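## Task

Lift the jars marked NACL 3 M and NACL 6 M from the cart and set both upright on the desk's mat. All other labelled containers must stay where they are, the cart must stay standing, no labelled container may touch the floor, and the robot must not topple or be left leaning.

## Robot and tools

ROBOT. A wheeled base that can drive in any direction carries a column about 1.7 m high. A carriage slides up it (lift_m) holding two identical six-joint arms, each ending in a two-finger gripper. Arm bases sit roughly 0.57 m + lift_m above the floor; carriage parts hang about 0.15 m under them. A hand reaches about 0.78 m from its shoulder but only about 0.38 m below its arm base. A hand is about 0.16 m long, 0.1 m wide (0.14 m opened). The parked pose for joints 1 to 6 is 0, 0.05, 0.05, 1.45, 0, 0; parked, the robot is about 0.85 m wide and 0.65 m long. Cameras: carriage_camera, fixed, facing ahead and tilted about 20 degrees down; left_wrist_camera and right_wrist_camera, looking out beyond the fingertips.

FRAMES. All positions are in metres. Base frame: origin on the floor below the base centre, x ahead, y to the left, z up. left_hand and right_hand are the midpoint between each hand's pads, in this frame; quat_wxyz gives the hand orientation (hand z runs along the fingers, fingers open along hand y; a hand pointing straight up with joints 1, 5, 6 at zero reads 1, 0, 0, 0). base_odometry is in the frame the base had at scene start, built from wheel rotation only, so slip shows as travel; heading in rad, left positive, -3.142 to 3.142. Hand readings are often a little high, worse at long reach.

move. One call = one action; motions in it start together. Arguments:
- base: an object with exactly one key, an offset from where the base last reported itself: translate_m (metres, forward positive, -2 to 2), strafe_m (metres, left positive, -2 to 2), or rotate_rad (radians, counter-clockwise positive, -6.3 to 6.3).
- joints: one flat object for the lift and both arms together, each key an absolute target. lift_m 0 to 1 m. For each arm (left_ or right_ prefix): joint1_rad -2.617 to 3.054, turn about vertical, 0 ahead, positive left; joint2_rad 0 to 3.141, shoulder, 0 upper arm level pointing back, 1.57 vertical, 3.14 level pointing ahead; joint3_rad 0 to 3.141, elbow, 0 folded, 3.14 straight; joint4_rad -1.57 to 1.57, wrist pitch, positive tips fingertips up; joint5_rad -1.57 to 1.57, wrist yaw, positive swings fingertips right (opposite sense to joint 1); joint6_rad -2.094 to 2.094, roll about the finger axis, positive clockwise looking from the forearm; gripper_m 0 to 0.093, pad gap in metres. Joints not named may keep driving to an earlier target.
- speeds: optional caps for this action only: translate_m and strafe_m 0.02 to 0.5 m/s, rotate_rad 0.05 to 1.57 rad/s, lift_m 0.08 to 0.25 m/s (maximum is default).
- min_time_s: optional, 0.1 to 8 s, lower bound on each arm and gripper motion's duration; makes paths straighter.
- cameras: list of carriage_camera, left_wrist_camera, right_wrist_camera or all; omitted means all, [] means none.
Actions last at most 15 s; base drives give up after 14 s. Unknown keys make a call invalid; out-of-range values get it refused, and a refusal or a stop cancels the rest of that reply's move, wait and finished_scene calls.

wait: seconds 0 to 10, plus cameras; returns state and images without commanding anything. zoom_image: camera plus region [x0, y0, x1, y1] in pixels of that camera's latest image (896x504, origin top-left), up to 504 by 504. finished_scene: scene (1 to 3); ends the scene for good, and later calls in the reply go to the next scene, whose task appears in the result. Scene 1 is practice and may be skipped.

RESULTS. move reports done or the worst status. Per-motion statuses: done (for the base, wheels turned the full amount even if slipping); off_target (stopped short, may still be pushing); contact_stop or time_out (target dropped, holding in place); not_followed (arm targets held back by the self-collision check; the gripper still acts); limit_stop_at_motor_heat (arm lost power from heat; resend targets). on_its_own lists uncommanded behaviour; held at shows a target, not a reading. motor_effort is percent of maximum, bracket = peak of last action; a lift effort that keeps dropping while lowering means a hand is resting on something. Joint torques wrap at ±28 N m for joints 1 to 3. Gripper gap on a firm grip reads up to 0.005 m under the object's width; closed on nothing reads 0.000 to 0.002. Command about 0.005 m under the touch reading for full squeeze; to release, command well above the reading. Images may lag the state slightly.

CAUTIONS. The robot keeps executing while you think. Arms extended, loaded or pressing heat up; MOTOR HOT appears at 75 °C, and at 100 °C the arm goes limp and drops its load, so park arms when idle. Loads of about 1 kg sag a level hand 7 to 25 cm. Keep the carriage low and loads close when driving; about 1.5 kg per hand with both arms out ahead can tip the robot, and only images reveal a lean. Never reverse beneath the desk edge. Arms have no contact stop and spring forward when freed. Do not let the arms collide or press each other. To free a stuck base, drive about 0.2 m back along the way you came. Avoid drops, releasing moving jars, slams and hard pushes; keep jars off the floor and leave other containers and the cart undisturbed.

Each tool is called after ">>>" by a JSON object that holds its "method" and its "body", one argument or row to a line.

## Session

>>> {"method": "move", "body": {

}}

Scene clock: 0.00 s.
Joint torques (N m): no reading
base_odometry: x=+0.000 y=+0.000 heading=+0.000
base_status: not commanded
joint_positions: lift_m=+0.300 left_joint1_rad=+0.000 left_joint2_rad=+0.055 left_joint3_rad=+0.051 left_joint4_rad=+1.475 left_joint5_rad=+0.031 left_joint6_rad=+0.040 left_gripper_m=+0.09396 right_joint1_rad=-0.016 right_joint2_rad=+0.048 right_joint3_rad=+0.039 right_joint4_rad=+1.495 right_joint5_rad=-0.022 right_joint6_rad=+0.050 right_gripper_m=+0.09396
joint_status: not commanded
motor_effort: lift_m=+40 drive_wheels=+3
left_hand: x=+0.2485 y=+0.2991 z=+1.3127 quat_wxyz=(+0.998, +0.016, +0.049, +0.019) (m; base frame)
right_hand: x=+0.2454 y=-0.3010 z=+1.3100 quat_wxyz=(+0.999, -0.010, +0.043, +0.018) (m; base frame)
pictures: carriage_camera, left_wrist_camera, right_wrist_camera
camera_calibration:
carriage_camera: T_world_to_cam=[[-0.0301167, -0.999264, -0.0237735, 0.0346], [-0.352417, 0.0328724, -0.935266, 1.25938], [0.935359, -0.0197889, -0.353147, 0.333327], [0, 0, 0, 1]] pos_world=[0.133088, -0.000228057, 1.29639]
left_wrist_camera: T_world_to_cam=[[0.0482251, -0.997376, -0.0539998, 0.359111], [0.736143, 0.0720305, -0.672983, 0.682935], [0.675106, -0.0072969, 0.737685, -1.01191], [0, 0, 0, 1]] pos_world=[0.163094, 0.301592, 1.22547]
right_wrist_camera: T_world_to_cam=[[0.100535, -0.994933, 0.00106651, -0.321408], [0.776301, 0.0777723, -0.625547, 0.659224], [0.622294, 0.0637172, 0.780186, -1.03248], [0, 0, 0, 1]] pos_world=[0.163064, -0.305262, 1.21825]

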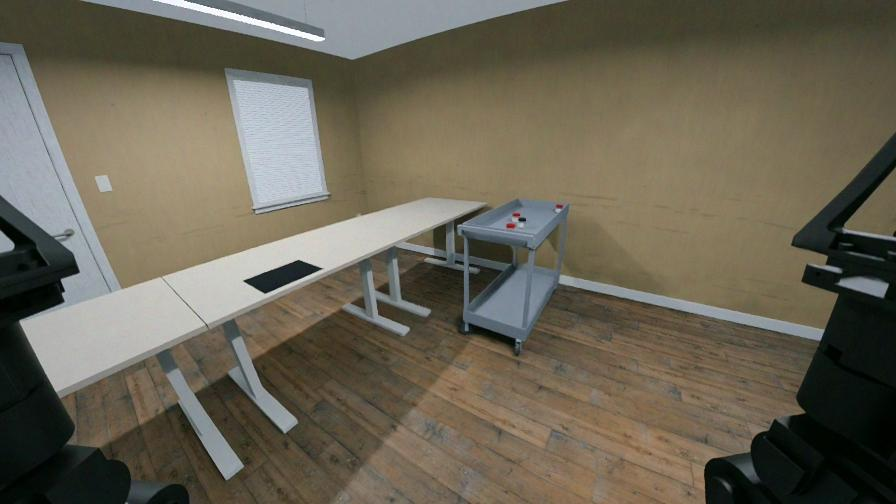

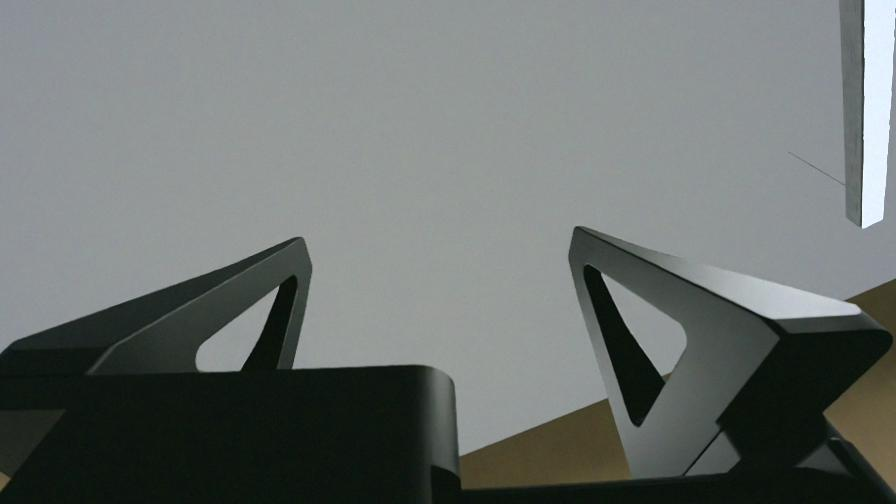

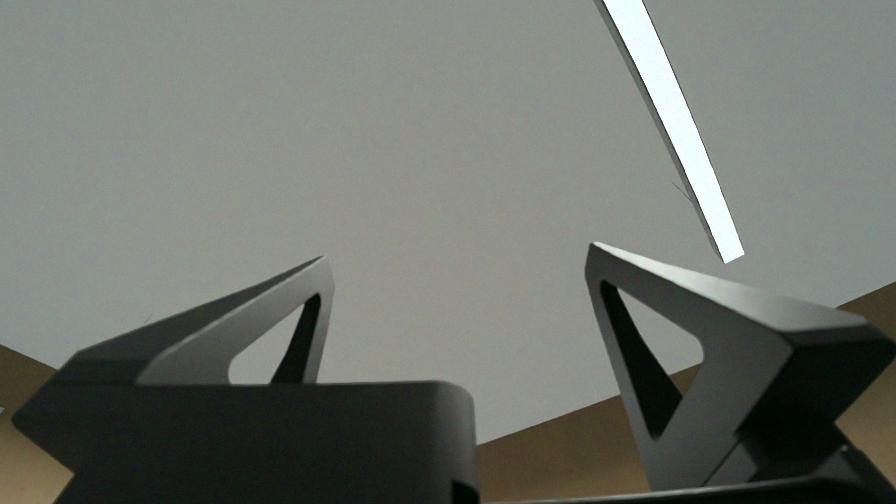

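>>> {"method": "move", "body": {
  "base": {"rotate_rad":0.98},
  "joints": {"lift_m":0.25},
  "cameras": ["carriage_camera"]
}}

>>> {"method": "move", "body": {
  "base": {"strafe_m":-1.1},
  "joints": {"left_joint1_rad":-0.9,"left_joint2_rad":1.1,"left_joint3_rad":1.1,"left_joint4_rad":-0.35},
  "cameras": ["carriage_camera","left_wrist_camera"]
}}

Scene clock: 5.20 s.
Joint torques (N m): left_arm=[-0.43 4.57 5.29 -0.37 -0.01 -0.04] | right_arm=[0.17 3.4 6.11 -0.31 0.09 0.06]
move: done
base_odometry: x=+0.000 y=+0.000 heading=+0.980
base_status: done
joint_positions: lift_m=+0.250 left_joint1_rad=+0.000 left_joint2_rad=+0.055 left_joint3_rad=+0.051 left_joint4_rad=+1.475 left_joint5_rad=+0.031 left_joint6_rad=+0.040 left_gripper_m=+0.09396 right_joint1_rad=-0.016 right_joint2_rad=+0.048 right_joint3_rad=+0.039 right_joint4_rad=+1.494 right_joint5_rad=-0.022 right_joint6_rad=+0.050 right_gripper_m=+0.09396
joint_status: all done
motor_effort: lift_m=+35(36) drive_wheels=+8(19)
left_hand: x=+0.2486 y=+0.2991 z=+1.2631 quat_wxyz=(+0.998, +0.016, +0.050, +0.019) (m; base frame)
right_hand: x=+0.2455 y=-0.3010 z=+1.2603 quat_wxyz=(+0.999, -0.010, +0.043, +0.018) (m; base frame)
pictures: carriage_camera
camera_calibration:
carriage_camera: T_world_to_cam=[[-0.0301167, -0.999264, -0.0237735, 0.0334199], [-0.352417, 0.0328724, -0.935266, 1.21295], [0.935359, -0.0197889, -0.353147, 0.315798], [0, 0, 0, 1]] pos_world=[0.133088, -0.000228057, 1.24675]

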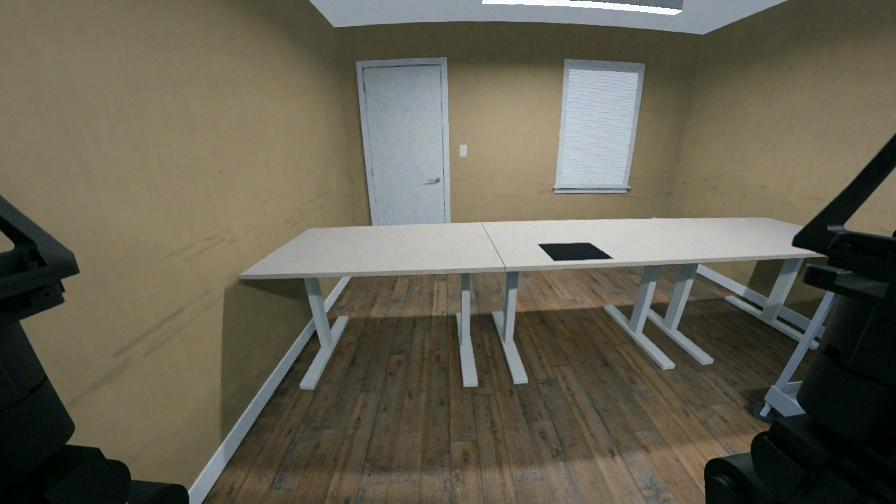

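Scene clock: 9.70 s.
Joint torques (N m): left_arm=[-0.62 -3.56 9.91 1.87 0.03 -0.04] | right_arm=[0.09 3.38 6.12 -0.31 0.09 0.07]
move: done
base_odometry: x=+0.914 y=-0.612 heading=+0.980
base_status: done
joint_positions: lift_m=+0.250 left_joint1_rad=-0.895 left_joint2_rad=+1.096 left_joint3_rad=+1.062 left_joint4_rad=-0.347 left_joint5_rad=+0.030 left_joint6_rad=+0.040 left_gripper_m=+0.09398 right_joint1_rad=-0.016 right_joint2_rad=+0.048 right_joint3_rad=+0.039 right_joint4_rad=+1.494 right_joint5_rad=-0.022 right_joint6_rad=+0.050 right_gripper_m=+0.09396
joint_status: all done
motor_effort: lift_m=+35(36) drive_wheels=-4(23)
left_hand: x=+0.4526 y=+0.0090 z=+1.1399 quat_wxyz=(+0.505, +0.381, +0.736, -0.244) (m; base frame)
right_hand: x=+0.2455 y=-0.3010 z=+1.2603 quat_wxyz=(+0.999, -0.010, +0.043, +0.018) (m; base frame)
pictures: carriage_camera, left_wrist_camera
camera_calibration:
carriage_camera: T_world_to_cam=[[-0.0301167, -0.999264, -0.0237735, 0.03342], [-0.352417, 0.0328724, -0.935266, 1.21295], [0.935359, -0.0197889, -0.353147, 0.315798], [0, 0, 0, 1]] pos_world=[0.133088, -0.000228057, 1.24675]
left_wrist_camera: T_world_to_cam=[[-0.818574, -0.573547, -0.0313066, 0.41327], [-0.476806, 0.708874, -0.519763, 0.805838], [0.320301, -0.410538, -0.853737, 0.953894], [0, 0, 0, 1]] pos_world=[0.416987, 0.0574013, 1.24616]

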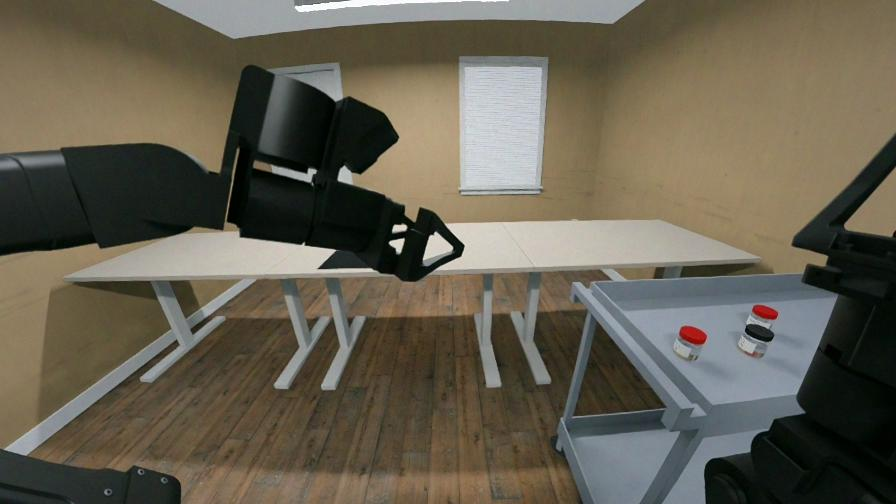

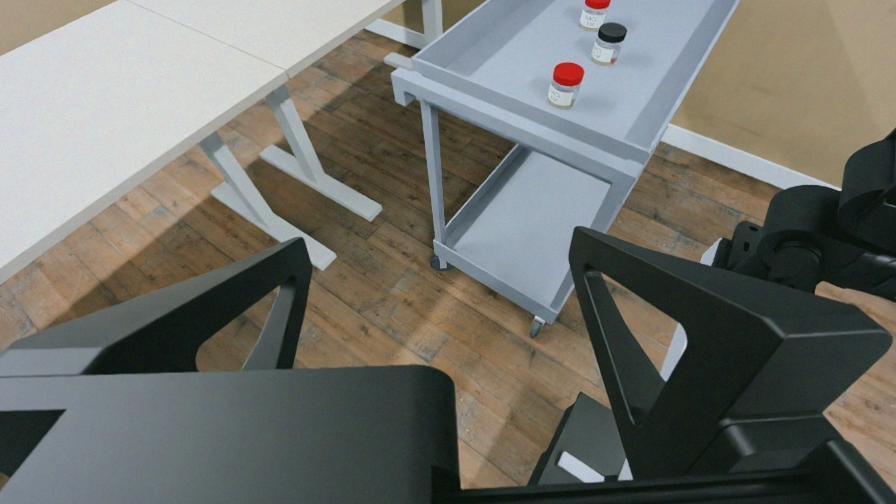

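>>> {"method": "zoom_image", "body": {
  "camera": "left_wrist_camera",
  "region": [540, 54, 596, 110]
}}

>>> {"method": "zoom_image", "body": {
  "camera": "left_wrist_camera",
  "region": [570, 0, 634, 64]
}}

>>> {"method": "move", "body": {
  "base": {"strafe_m":-0.4},
  "joints": {"left_joint2_rad":1.3,"left_joint3_rad":1.3,"left_joint4_rad":-0.3},
  "cameras": ["left_wrist_camera","carriage_camera"]
}}

Scaled by 9.000.

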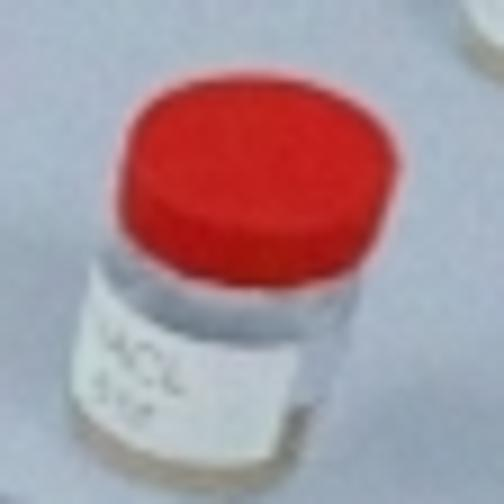

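Scaled by 7.875.

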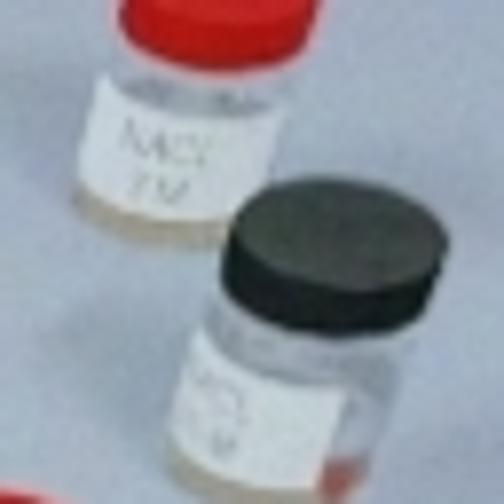

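Scene clock: 15.77 s.
Joint torques (N m): left_arm=[-0.61 -5.53 10.03 2.08 0.03 -0.04] | right_arm=[0.06 3.38 6.09 -0.3 0.09 0.06]
move: done
base_odometry: x=+1.246 y=-0.834 heading=+0.981
base_status: done
joint_positions: lift_m=+0.250 left_joint1_rad=-0.897 left_joint2_rad=+1.297 left_joint3_rad=+1.262 left_joint4_rad=-0.318 left_joint5_rad=+0.031 left_joint6_rad=+0.040 left_gripper_m=+0.09398 right_joint1_rad=-0.015 right_joint2_rad=+0.048 right_joint3_rad=+0.039 right_joint4_rad=+1.494 right_joint5_rad=-0.022 right_joint6_rad=+0.050 right_gripper_m=+0.09396
joint_status: all done
motor_effort: lift_m=+35(36) drive_wheels=-3(24)
left_hand: x=+0.4843 y=-0.0320 z=+1.1653 quat_wxyz=(+0.515, +0.378, +0.728, -0.249) (m; base frame)
right_hand: x=+0.2456 y=-0.3009 z=+1.2603 quat_wxyz=(+0.999, -0.010, +0.043, +0.018) (m; base frame)
pictures: carriage_camera, left_wrist_camera
camera_calibration:
carriage_camera: T_world_to_cam=[[-0.0301167, -0.999264, -0.0237735, 0.03342], [-0.352417, 0.0328724, -0.935266, 1.21295], [0.935359, -0.0197889, -0.353147, 0.315798], [0, 0, 0, 1]] pos_world=[0.133088, -0.000228057, 1.24675]
left_wrist_camera: T_world_to_cam=[[-0.819315, -0.572395, -0.0329588, 0.418855], [-0.466022, 0.698338, -0.543275, 0.885096], [0.333984, -0.429754, -0.838907, 0.92412], [0, 0, 0, 1]] pos_world=[0.447007, 0.018799, 1.26991]

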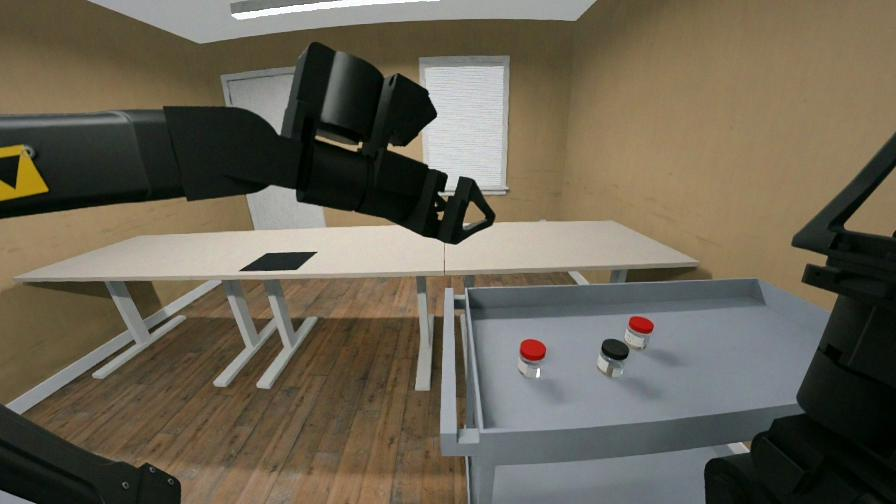

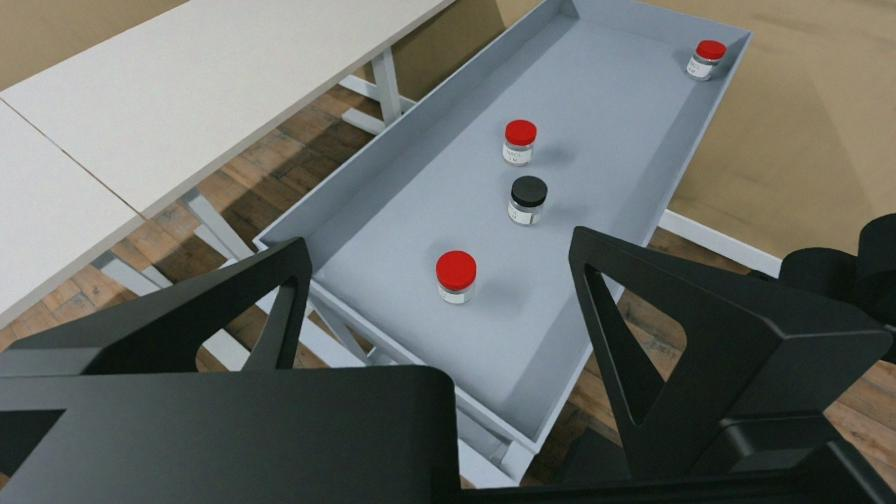

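>>> {"method": "zoom_image", "body": {
  "camera": "left_wrist_camera",
  "region": [498, 130, 540, 172]
}}

>>> {"method": "zoom_image", "body": {
  "camera": "left_wrist_camera",
  "region": [505, 188, 547, 230]
}}

>>> {"method": "zoom_image", "body": {
  "camera": "left_wrist_camera",
  "region": [432, 270, 476, 314]
}}

>>> {"method": "zoom_image", "body": {
  "camera": "left_wrist_camera",
  "region": [680, 45, 722, 87]
}}

Scaled by 12.000.

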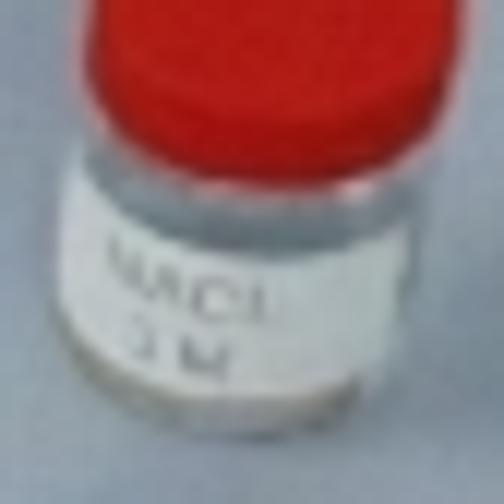

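Scaled by 12.000.

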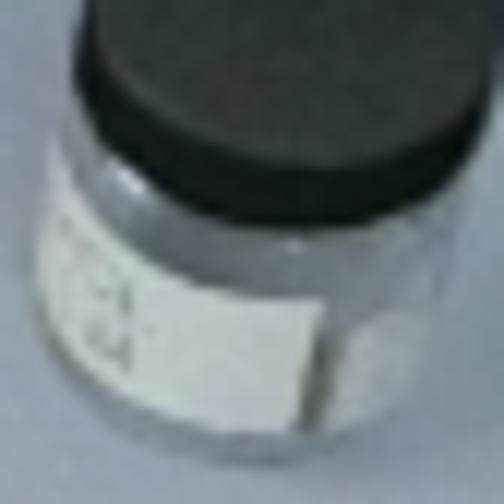

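Scaled by 11.455.

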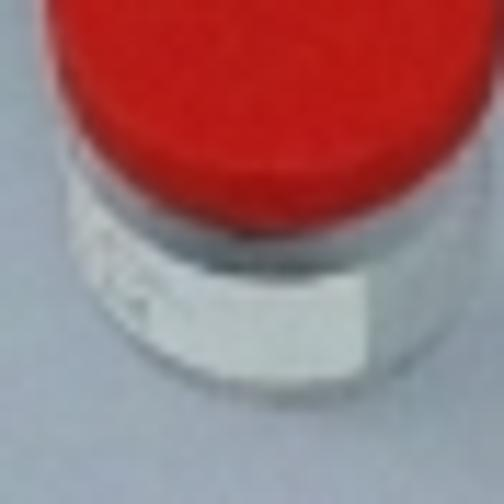

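Scaled by 12.000.

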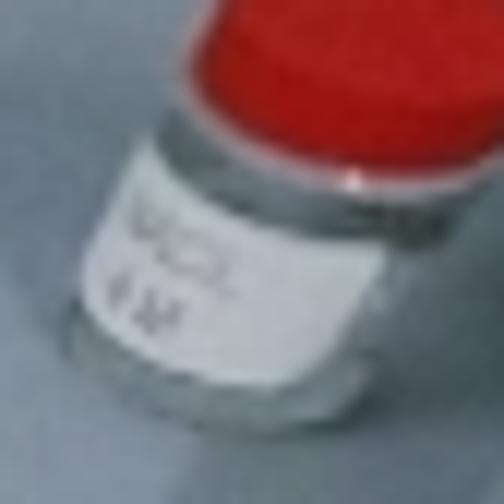

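>>> {"method": "move", "body": {
  "joints": {"lift_m":0.12,"left_joint1_rad":-0.75,"left_joint2_rad":1.4,"left_joint3_rad":1.4,"left_joint4_rad":-0.2,"left_joint5_rad":0.3},
  "cameras": ["left_wrist_camera"]
}}

Scene clock: 18.47 s.
Joint torques (N m): left_arm=[-0.06 -7.3 9.76 2.11 0.16 -0.04] | right_arm=[0.14 3.36 6.12 -0.3 0.09 0.06]
move: done
base_odometry: x=+1.246 y=-0.834 heading=+0.981
base_status: not commanded
joint_positions: lift_m=+0.120 left_joint1_rad=-0.754 left_joint2_rad=+1.402 left_joint3_rad=+1.364 left_joint4_rad=-0.221 left_joint5_rad=+0.288 left_joint6_rad=+0.040 left_gripper_m=+0.09398 right_joint1_rad=-0.015 right_joint2_rad=+0.048 right_joint3_rad=+0.039 right_joint4_rad=+1.494 right_joint5_rad=-0.022 right_joint6_rad=+0.050 right_gripper_m=+0.09396
joint_status: all done
motor_effort: lift_m=+36(36) drive_wheels=-3(8)
left_hand: x=+0.5196 y=-0.0418 z=+1.0645 quat_wxyz=(+0.526, +0.384, +0.690, -0.318) (m; base frame)
right_hand: x=+0.2456 y=-0.3009 z=+1.1303 quat_wxyz=(+0.999, -0.010, +0.043, +0.018) (m; base frame)
pictures: left_wrist_camera
camera_calibration:
left_wrist_camera: T_world_to_cam=[[-0.873935, -0.485353, 0.0258756, 0.40819], [-0.391488, 0.67137, -0.629285, 0.905349], [0.288054, -0.560084, -0.776744, 0.775772], [0, 0, 0, 1]] pos_world=[0.487701, 0.0247902, 1.16174]

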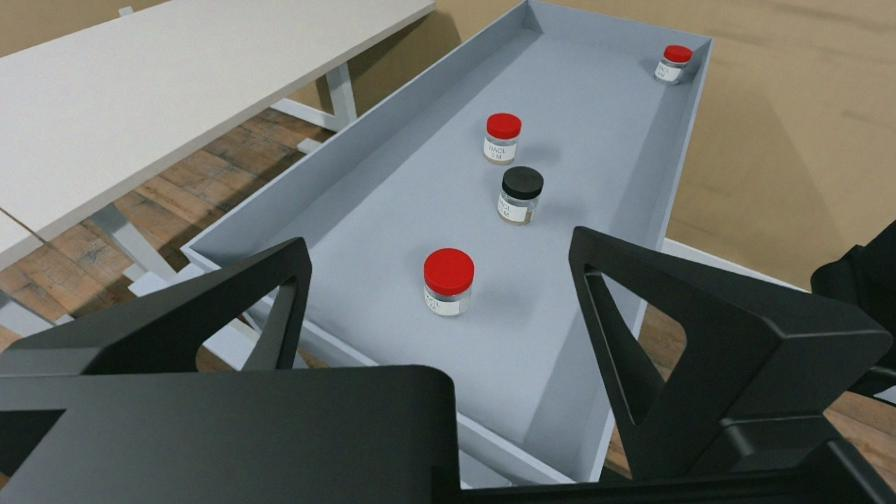

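>>> {"method": "zoom_image", "body": {
  "camera": "left_wrist_camera",
  "region": [480, 130, 522, 172]
}}

>>> {"method": "zoom_image", "body": {
  "camera": "left_wrist_camera",
  "region": [494, 186, 536, 228]
}}

>>> {"method": "zoom_image", "body": {
  "camera": "left_wrist_camera",
  "region": [420, 274, 472, 326]
}}

>>> {"method": "zoom_image", "body": {
  "camera": "left_wrist_camera",
  "region": [650, 54, 684, 88]
}}

Scaled by 12.000.

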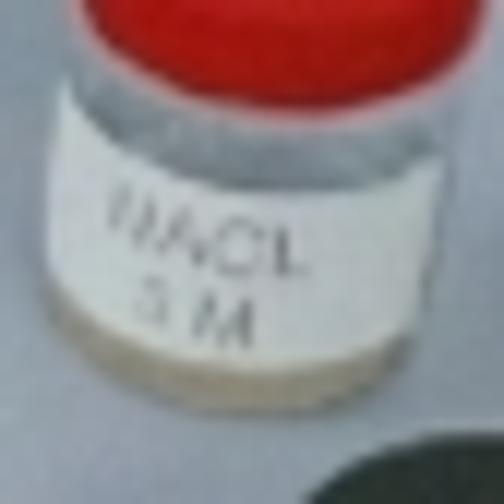

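Scaled by 12.000.

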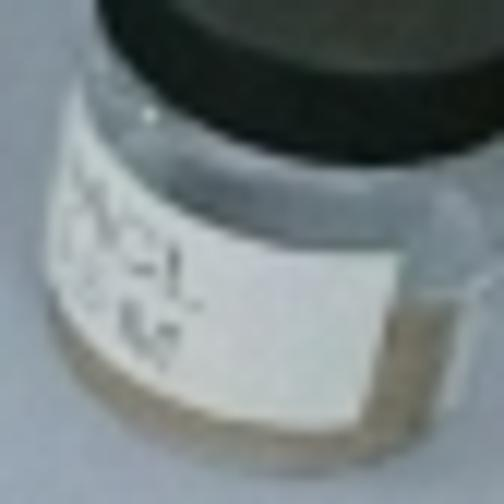

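Scaled by 9.692.

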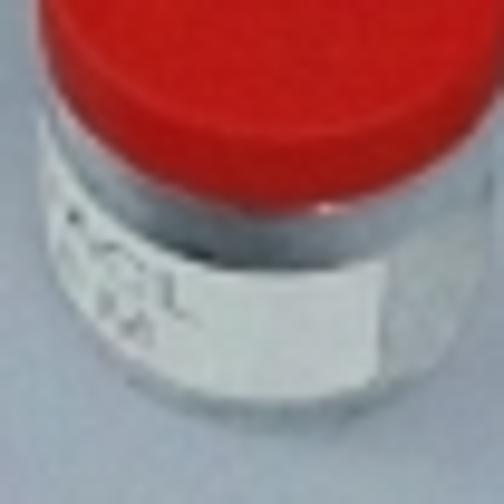

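Scaled by 14.824.

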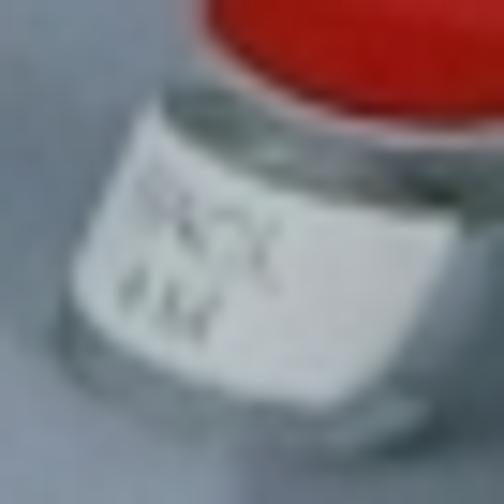

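>>> {"method": "move", "body": {
  "base": {"strafe_m":0.2},
  "joints": {"left_joint4_rad":-0.05},
  "cameras": ["left_wrist_camera"]
}}

Scene clock: 21.90 s.
Joint torques (N m): left_arm=[-0.23 -7.3 9.73 2.04 0.12 -0.04] | right_arm=[0.13 3.38 6.11 -0.3 0.09 0.06]
move: done
base_odometry: x=+1.080 y=-0.723 heading=+0.982
base_status: done
joint_positions: lift_m=+0.120 left_joint1_rad=-0.752 left_joint2_rad=+1.402 left_joint3_rad=+1.364 left_joint4_rad=-0.065 left_joint5_rad=+0.291 left_joint6_rad=+0.040 left_gripper_m=+0.09398 right_joint1_rad=-0.016 right_joint2_rad=+0.048 right_joint3_rad=+0.039 right_joint4_rad=+1.493 right_joint5_rad=-0.022 right_joint6_rad=+0.050 right_gripper_m=+0.09396
joint_status: all done
motor_effort: lift_m=+36(36) drive_wheels=+9(14)
left_hand: x=+0.5248 y=-0.0461 z=+1.1011 quat_wxyz=(+0.583, +0.373, +0.641, -0.332) (m; base frame)
right_hand: x=+0.2456 y=-0.3010 z=+1.1303 quat_wxyz=(+0.999, -0.010, +0.044, +0.018) (m; base frame)
pictures: left_wrist_camera
camera_calibration:
left_wrist_camera: T_world_to_cam=[[-0.874537, -0.484483, -0.0214999, 0.462215], [-0.313321, 0.5983, -0.737474, 1.00801], [0.370157, -0.638211, -0.675033, 0.641668], [0, 0, 0, 1]] pos_world=[0.482537, 0.0303613, 1.18647]

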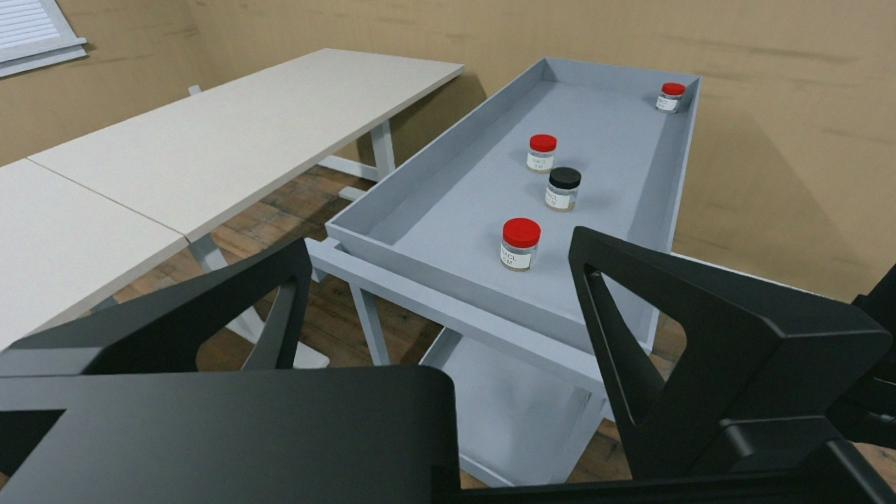

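>>> {"method": "zoom_image", "body": {
  "camera": "left_wrist_camera",
  "region": [498, 240, 534, 276]
}}

>>> {"method": "zoom_image", "body": {
  "camera": "left_wrist_camera",
  "region": [542, 180, 576, 214]
}}

>>> {"method": "zoom_image", "body": {
  "camera": "left_wrist_camera",
  "region": [524, 144, 556, 176]
}}

Scaled by 14.000.

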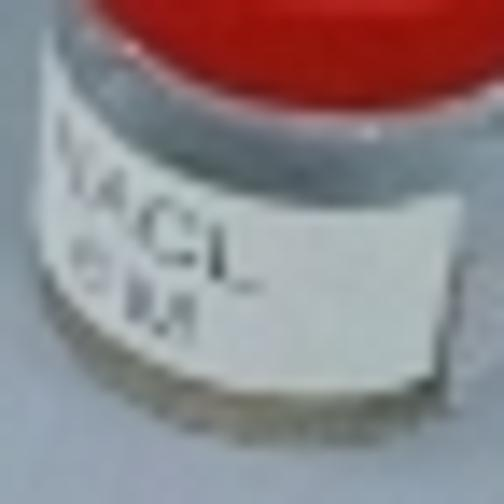

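Scaled by 14.824.

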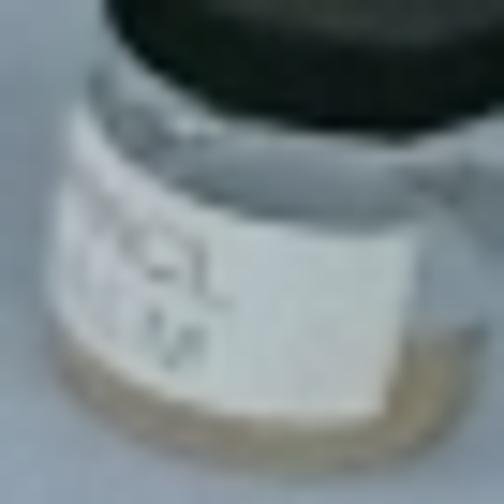

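Scaled by 15.750.

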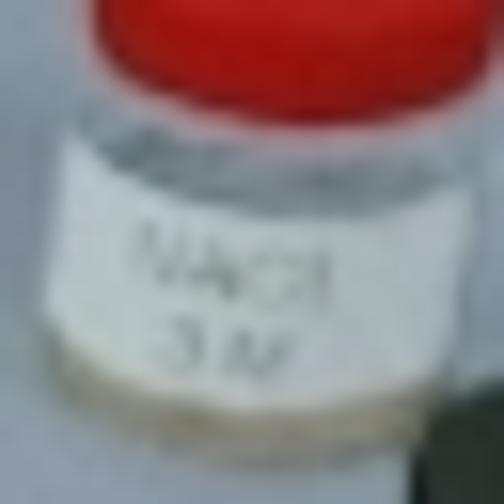

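>>> {"method": "move", "body": {
  "base": {"strafe_m":-0.42},
  "joints": {"lift_m":0.35,"right_joint1_rad":0,"right_joint2_rad":1.2,"right_joint3_rad":1.2,"right_joint4_rad":-1.54,"right_gripper_m":0.085,"left_gripper_m":0.085,"left_joint1_rad":-0.3,"left_joint2_rad":1.3,"left_joint3_rad":1.3,"left_joint4_rad":-1.54,"left_joint5_rad":0,"left_joint6_rad":0,"right_joint5_rad":0,"right_joint6_rad":0},
  "cameras": []
}}

>>> {"method": "move", "body": {
  "joints": {"lift_m":0.25,"right_joint1_rad":0.2,"right_joint2_rad":2.276,"right_joint3_rad":2.27,"left_joint1_rad":-0.593,"left_joint2_rad":2.316,"left_joint3_rad":2.32},
  "cameras": ["left_wrist_camera","right_wrist_camera"]
}}

Scene clock: 28.27 s.
Joint torques (N m): left_arm=[0.17 -6.02 4.67 0.27 -0.09 -0.17] | right_arm=[0.79 -2.22 8.36 0.34 0.23 -0.02]
move: done
base_odometry: x=+1.430 y=-0.956 heading=+0.983
base_status: done
joint_positions: lift_m=+0.350 left_joint1_rad=-0.306 left_joint2_rad=+1.316 left_joint3_rad=+1.311 left_joint4_rad=-1.529 left_joint5_rad=+0.011 left_joint6_rad=+0.015 left_gripper_m=+0.08505 right_joint1_rad=-0.006 right_joint2_rad=+1.193 right_joint3_rad=+1.176 right_joint4_rad=-1.528 right_joint5_rad=-0.014 right_joint6_rad=+0.008 right_gripper_m=+0.08514
joint_status: all done
motor_effort: lift_m=+42(51) drive_wheels=-4(26)
left_hand: x=+0.4199 y=+0.2401 z=+1.1127 quat_wxyz=(+0.017, +0.160, +0.987, -0.008) (m; base frame)
right_hand: x=+0.3973 y=-0.3030 z=+1.0997 quat_wxyz=(+0.013, +0.007, +1.000, +0.007) (m; base frame)
pictures: none
No camera images: "cameras" was empty.

Scene clock: 29.83 s.
Joint torques (N m): left_arm=[-0.75 -14.02 8.02 0.23 -0.05 -0.16] | right_arm=[0.51 -10.77 8.17 0.36 0.21 -0.01]
move: done
base_odometry: x=+1.430 y=-0.956 heading=+0.983
base_status: not commanded
joint_positions: lift_m=+0.250 left_joint1_rad=-0.591 left_joint2_rad=+2.314 left_joint3_rad=+2.289 left_joint4_rad=-1.532 left_joint5_rad=+0.007 left_joint6_rad=+0.014 left_gripper_m=+0.08505 right_joint1_rad=+0.197 right_joint2_rad=+2.269 right_joint3_rad=+2.247 right_joint4_rad=-1.531 right_joint5_rad=-0.013 right_joint6_rad=+0.007 right_gripper_m=+0.08514
joint_status: all done
motor_effort: lift_m=+35(36) drive_wheels=+8(8)
left_hand: x=+0.5943 y=+0.0534 z=+0.9476 quat_wxyz=(+0.006, +0.298, +0.955, -0.005) (m; base frame)
right_hand: x=+0.6540 y=-0.2161 z=+0.9560 quat_wxyz=(+0.008, -0.095, +0.995, +0.008) (m; base frame)
pictures: left_wrist_camera, right_wrist_camera
camera_calibration:
left_wrist_camera: T_world_to_cam=[[-0.579669, -0.814481, 0.0245983, 0.366641], [-0.651481, 0.481371, 0.586391, -0.190283], [-0.489445, 0.323887, -0.809654, 1.16286], [0, 0, 0, 1]] pos_world=[0.657721, 0.0135827, 1.04407]
right_wrist_camera: T_world_to_cam=[[0.122955, -0.992406, -0.00365099, -0.287316], [-0.834745, -0.10541, 0.540452, 0.0133459], [-0.536733, -0.0634036, -0.841367, 1.26472], [0, 0, 0, 1]] pos_world=[0.725286, -0.203539, 1.05584]

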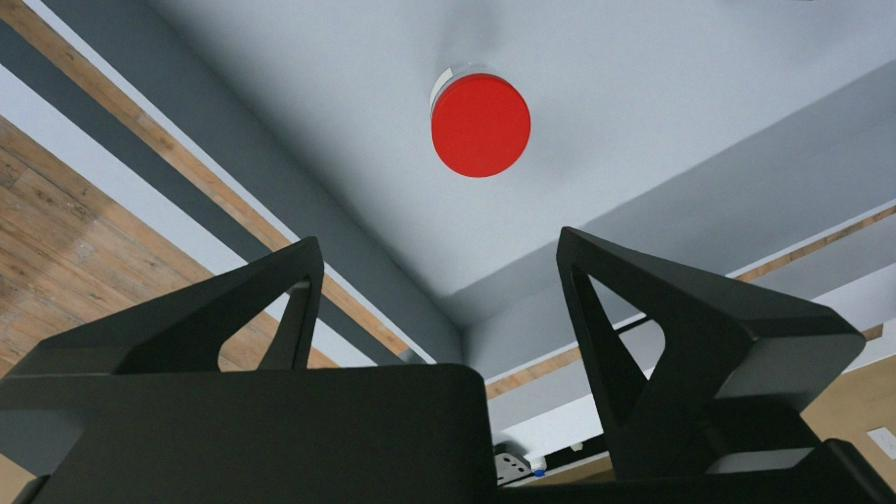

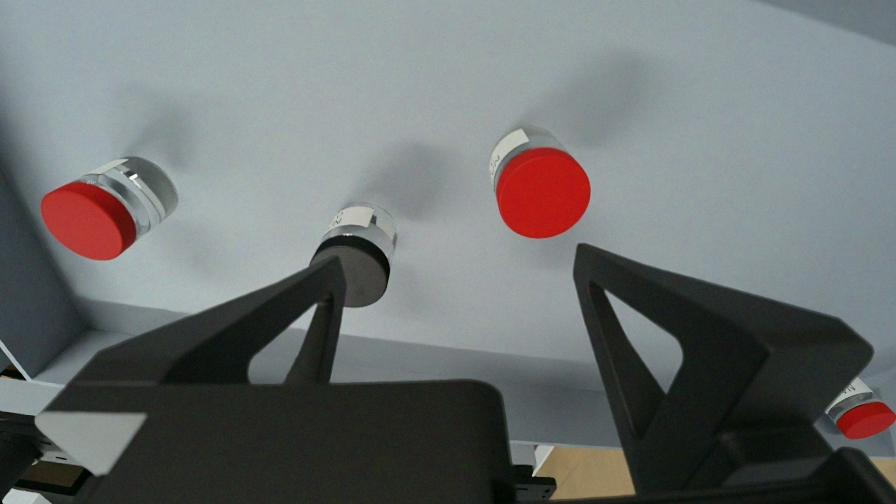

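>>> {"method": "move", "body": {
  "joints": {"lift_m":0.2,"right_joint1_rad":0.084,"right_joint2_rad":2.185,"right_joint3_rad":2.03,"right_joint4_rad":-1.385,"left_joint1_rad":-0.634,"left_joint2_rad":2.415,"left_joint3_rad":2.42},
  "cameras": ["left_wrist_camera","right_wrist_camera"]
}}

Scene clock: 32.57 s.
Joint torques (N m): left_arm=[-0.39 -17.2 7.86 0.22 -0.05 -0.16] | right_arm=[0.64 -14.26 5.76 0.59 0.04 0]
move: done
base_odometry: x=+1.430 y=-0.956 heading=+0.983
base_status: not commanded
joint_positions: lift_m=+0.200 left_joint1_rad=-0.635 left_joint2_rad=+2.436 left_joint3_rad=+2.391 left_joint4_rad=-1.536 left_joint5_rad=+0.007 left_joint6_rad=+0.014 left_gripper_m=+0.08505 right_joint1_rad=+0.079 right_joint2_rad=+2.219 right_joint3_rad=+2.035 right_joint4_rad=-1.399 right_joint5_rad=+0.004 right_joint6_rad=+0.006 right_gripper_m=+0.08513
joint_status: all done
motor_effort: lift_m=+36(37) drive_wheels=-4(9)
left_hand: x=+0.5970 y=+0.0271 z=+0.8692 quat_wxyz=(-0.006, +0.319, +0.948, -0.002) (m; base frame)
right_hand: x=+0.6494 y=-0.2715 z=+0.8736 quat_wxyz=(-0.006, -0.036, +0.999, -0.002) (m; base frame)
pictures: left_wrist_camera, right_wrist_camera
camera_calibration:
left_wrist_camera: T_world_to_cam=[[-0.614349, -0.788642, 0.0248816, 0.36844], [-0.618159, 0.500662, 0.605985, -0.167225], [-0.490362, 0.356905, -0.795087, 1.0962], [0, 0, 0, 1]] pos_world=[0.660513, -0.016949, 0.963742]
right_wrist_camera: T_world_to_cam=[[0.00666697, -0.999848, 0.0160985, -0.285723], [-0.825086, 0.00359529, 0.564996, 0.0500259], [-0.564968, -0.0170495, -0.824937, 1.20596], [0, 0, 0, 1]] pos_world=[0.72451, -0.265299, 0.971178]

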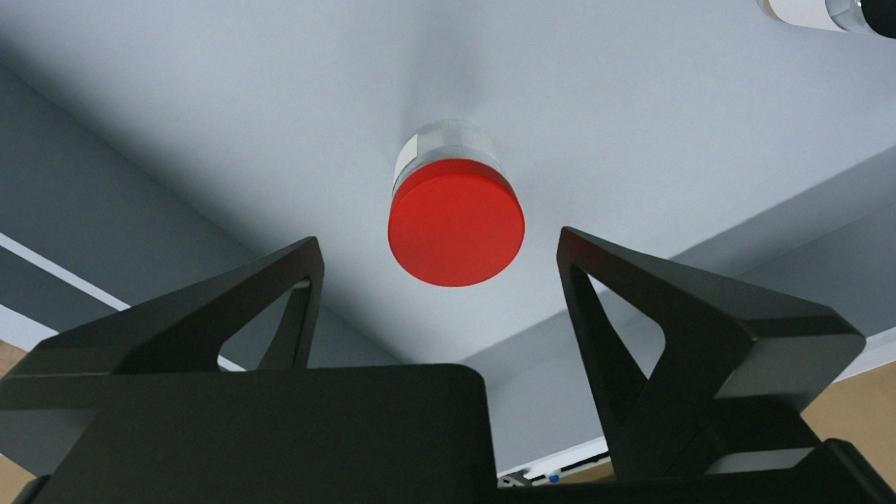

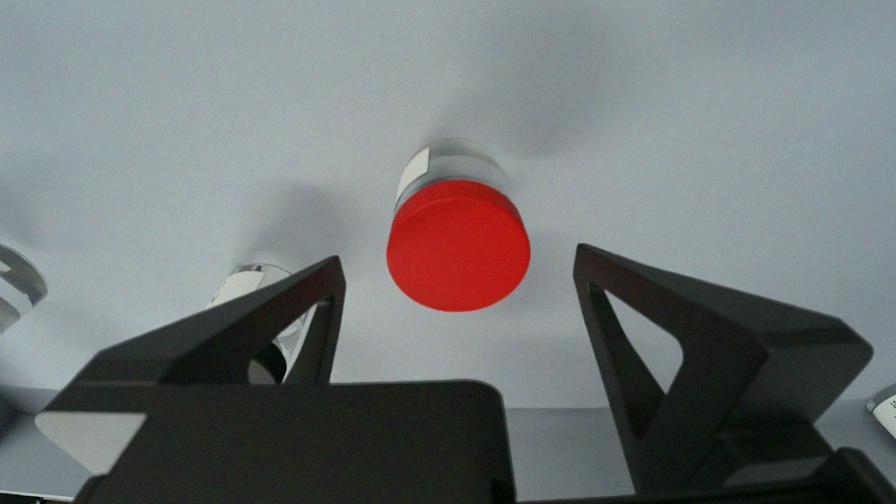

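>>> {"method": "move", "body": {
  "joints": {"lift_m":0.159},
  "cameras": ["left_wrist_camera","right_wrist_camera"]
}}

Scene clock: 33.83 s.
Joint torques (N m): left_arm=[-0.46 -17.55 7.08 0.24 -0.05 -0.16] | right_arm=[0.72 -13.35 6.5 0.53 0.04 0]
move: done
base_odometry: x=+1.430 y=-0.956 heading=+0.983
base_status: not commanded
joint_positions: lift_m=+0.159 left_joint1_rad=-0.635 left_joint2_rad=+2.437 left_joint3_rad=+2.399 left_joint4_rad=-1.536 left_joint5_rad=+0.007 left_joint6_rad=+0.014 left_gripper_m=+0.08505 right_joint1_rad=+0.079 right_joint2_rad=+2.209 right_joint3_rad=+2.027 right_joint4_rad=-1.395 right_joint5_rad=+0.004 right_joint6_rad=+0.006 right_gripper_m=+0.08513
joint_status: all done
motor_effort: lift_m=+35(37) drive_wheels=-4(4)
left_hand: x=+0.5981 y=+0.0263 z=+0.8298 quat_wxyz=(-0.002, +0.319, +0.948, -0.003) (m; base frame)
right_hand: x=+0.6487 y=-0.2715 z=+0.8347 quat_wxyz=(-0.003, -0.036, +0.999, -0.002) (m; base frame)
pictures: left_wrist_camera, right_wrist_camera
camera_calibration:
left_wrist_camera: T_world_to_cam=[[-0.614479, -0.788547, 0.0247065, 0.369675], [-0.621309, 0.502983, 0.600819, -0.136197], [-0.4862, 0.35384, -0.799003, 1.0666], [0, 0, 0, 1]] pos_world=[0.661116, -0.017393, 0.92491]
right_wrist_camera: T_world_to_cam=[[0.00657036, -0.999856, 0.015659, -0.284714], [-0.828509, 0.00332537, 0.559966, 0.0778504], [-0.559938, -0.0166528, -0.828367, 1.17321], [0, 0, 0, 1]] pos_world=[0.723295, -0.265395, 0.932714]

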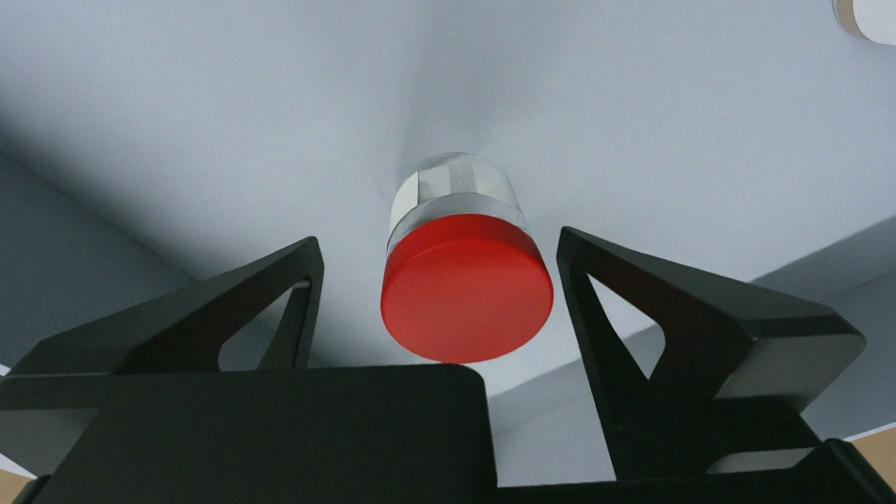

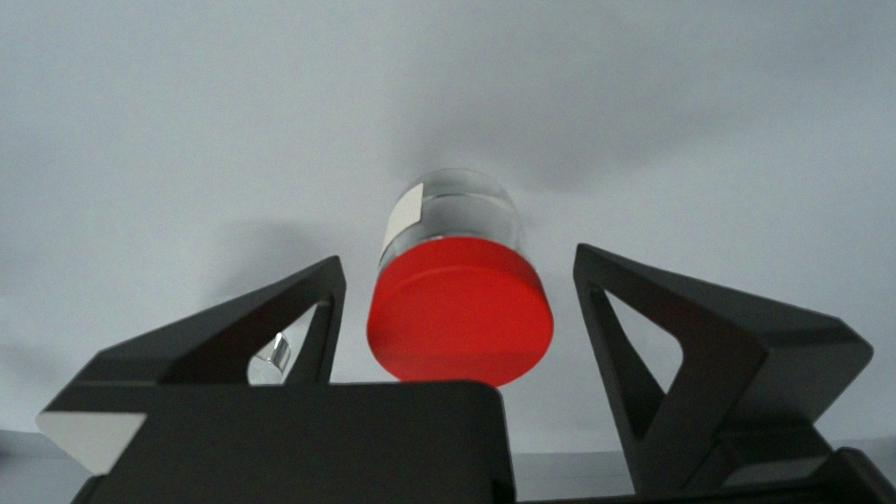

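>>> {"method": "move", "body": {
  "joints": {"left_joint1_rad":-0.656,"left_joint2_rad":2.43},
  "cameras": []
}}

>>> {"method": "move", "body": {
  "joints": {"left_gripper_m":0.042,"right_gripper_m":0.042},
  "min_time_s": 1.5,
  "cameras": ["left_wrist_camera","right_wrist_camera"]
}}

Scene clock: 34.97 s.
Joint torques (N m): left_arm=[-0.38 -15.95 7.21 0.23 -0.04 -0.16] | right_arm=[0.75 -13.3 6.49 0.53 0.04 0]
move: done
base_odometry: x=+1.430 y=-0.956 heading=+0.983
base_status: not commanded
joint_positions: lift_m=+0.159 left_joint1_rad=-0.654 left_joint2_rad=+2.437 left_joint3_rad=+2.399 left_joint4_rad=-1.536 left_joint5_rad=+0.007 left_joint6_rad=+0.014 left_gripper_m=+0.08505 right_joint1_rad=+0.079 right_joint2_rad=+2.209 right_joint3_rad=+2.027 right_joint4_rad=-1.395 right_joint5_rad=+0.004 right_joint6_rad=+0.006 right_gripper_m=+0.08513
joint_status: all done
motor_effort: lift_m=+36(36) drive_wheels=-3(8)
left_hand: x=+0.5928 y=+0.0191 z=+0.8298 quat_wxyz=(-0.002, +0.328, +0.945, -0.003) (m; base frame)
right_hand: x=+0.6487 y=-0.2715 z=+0.8347 quat_wxyz=(-0.003, -0.036, +0.999, -0.002) (m; base frame)
pictures: none
No camera images: "cameras" was empty.

Scene clock: 36.77 s.
Joint torques (N m): left_arm=[-0.62 -15.91 7.21 0.24 -0.03 -0.16] | right_arm=[0.7 -13.31 6.49 0.53 0.05 0]
move: off_target
base_odometry: x=+1.430 y=-0.956 heading=+0.983
base_status: not commanded
joint_positions: lift_m=+0.159 left_joint1_rad=-0.654 left_joint2_rad=+2.437 left_joint3_rad=+2.399 left_joint4_rad=-1.536 left_joint5_rad=+0.005 left_joint6_rad=+0.014 left_gripper_m=+0.05388 right_joint1_rad=+0.079 right_joint2_rad=+2.209 right_joint3_rad=+2.027 right_joint4_rad=-1.395 right_joint5_rad=+0.004 right_joint6_rad=+0.006 right_gripper_m=+0.05426
joint_status: left_gripper_m off_target (ended at +0.05390, target +0.04200); right_gripper_m off_target (ended at +0.05429, target +0.04200)
motor_effort: lift_m=+36(37) drive_wheels=-3(4)
left_hand: x=+0.5929 y=+0.0193 z=+0.8298 quat_wxyz=(-0.002, +0.328, +0.945, -0.002) (m; base frame)
right_hand: x=+0.6487 y=-0.2715 z=+0.8347 quat_wxyz=(-0.003, -0.036, +0.999, -0.002) (m; base frame)
pictures: left_wrist_camera, right_wrist_camera
camera_calibration:
left_wrist_camera: T_world_to_cam=[[-0.629426, -0.776703, 0.0235629, 0.370543], [-0.61202, 0.514198, 0.60086, -0.141719], [-0.478806, 0.363776, -0.799007, 1.06193], [0, 0, 0, 1]] pos_world=[0.654952, -0.0256309, 0.924911]
right_wrist_camera: T_world_to_cam=[[0.00657036, -0.999856, 0.015659, -0.284714], [-0.828509, 0.00332537, 0.559966, 0.0778504], [-0.559938, -0.0166528, -0.828367, 1.17321], [0, 0, 0, 1]] pos_world=[0.723295, -0.265395, 0.932714]

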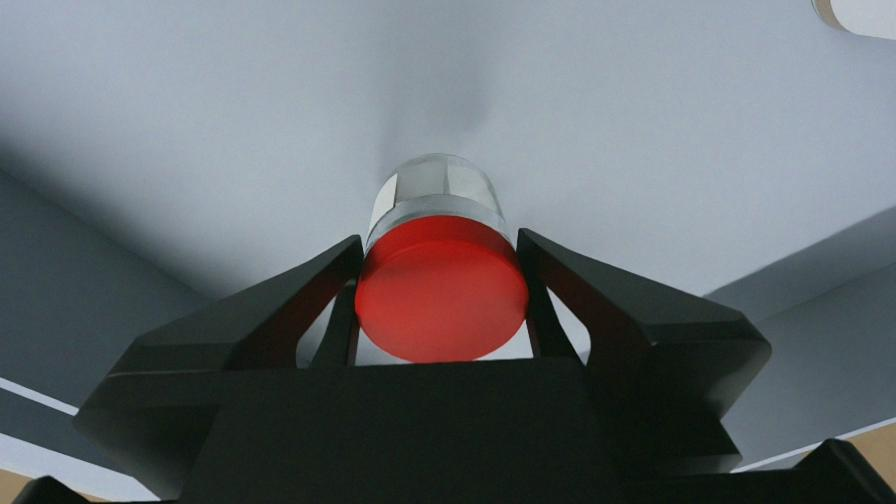

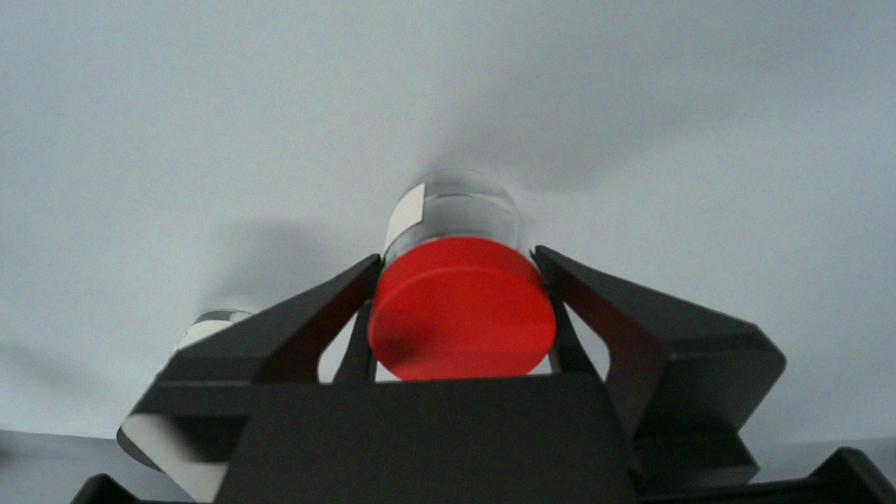

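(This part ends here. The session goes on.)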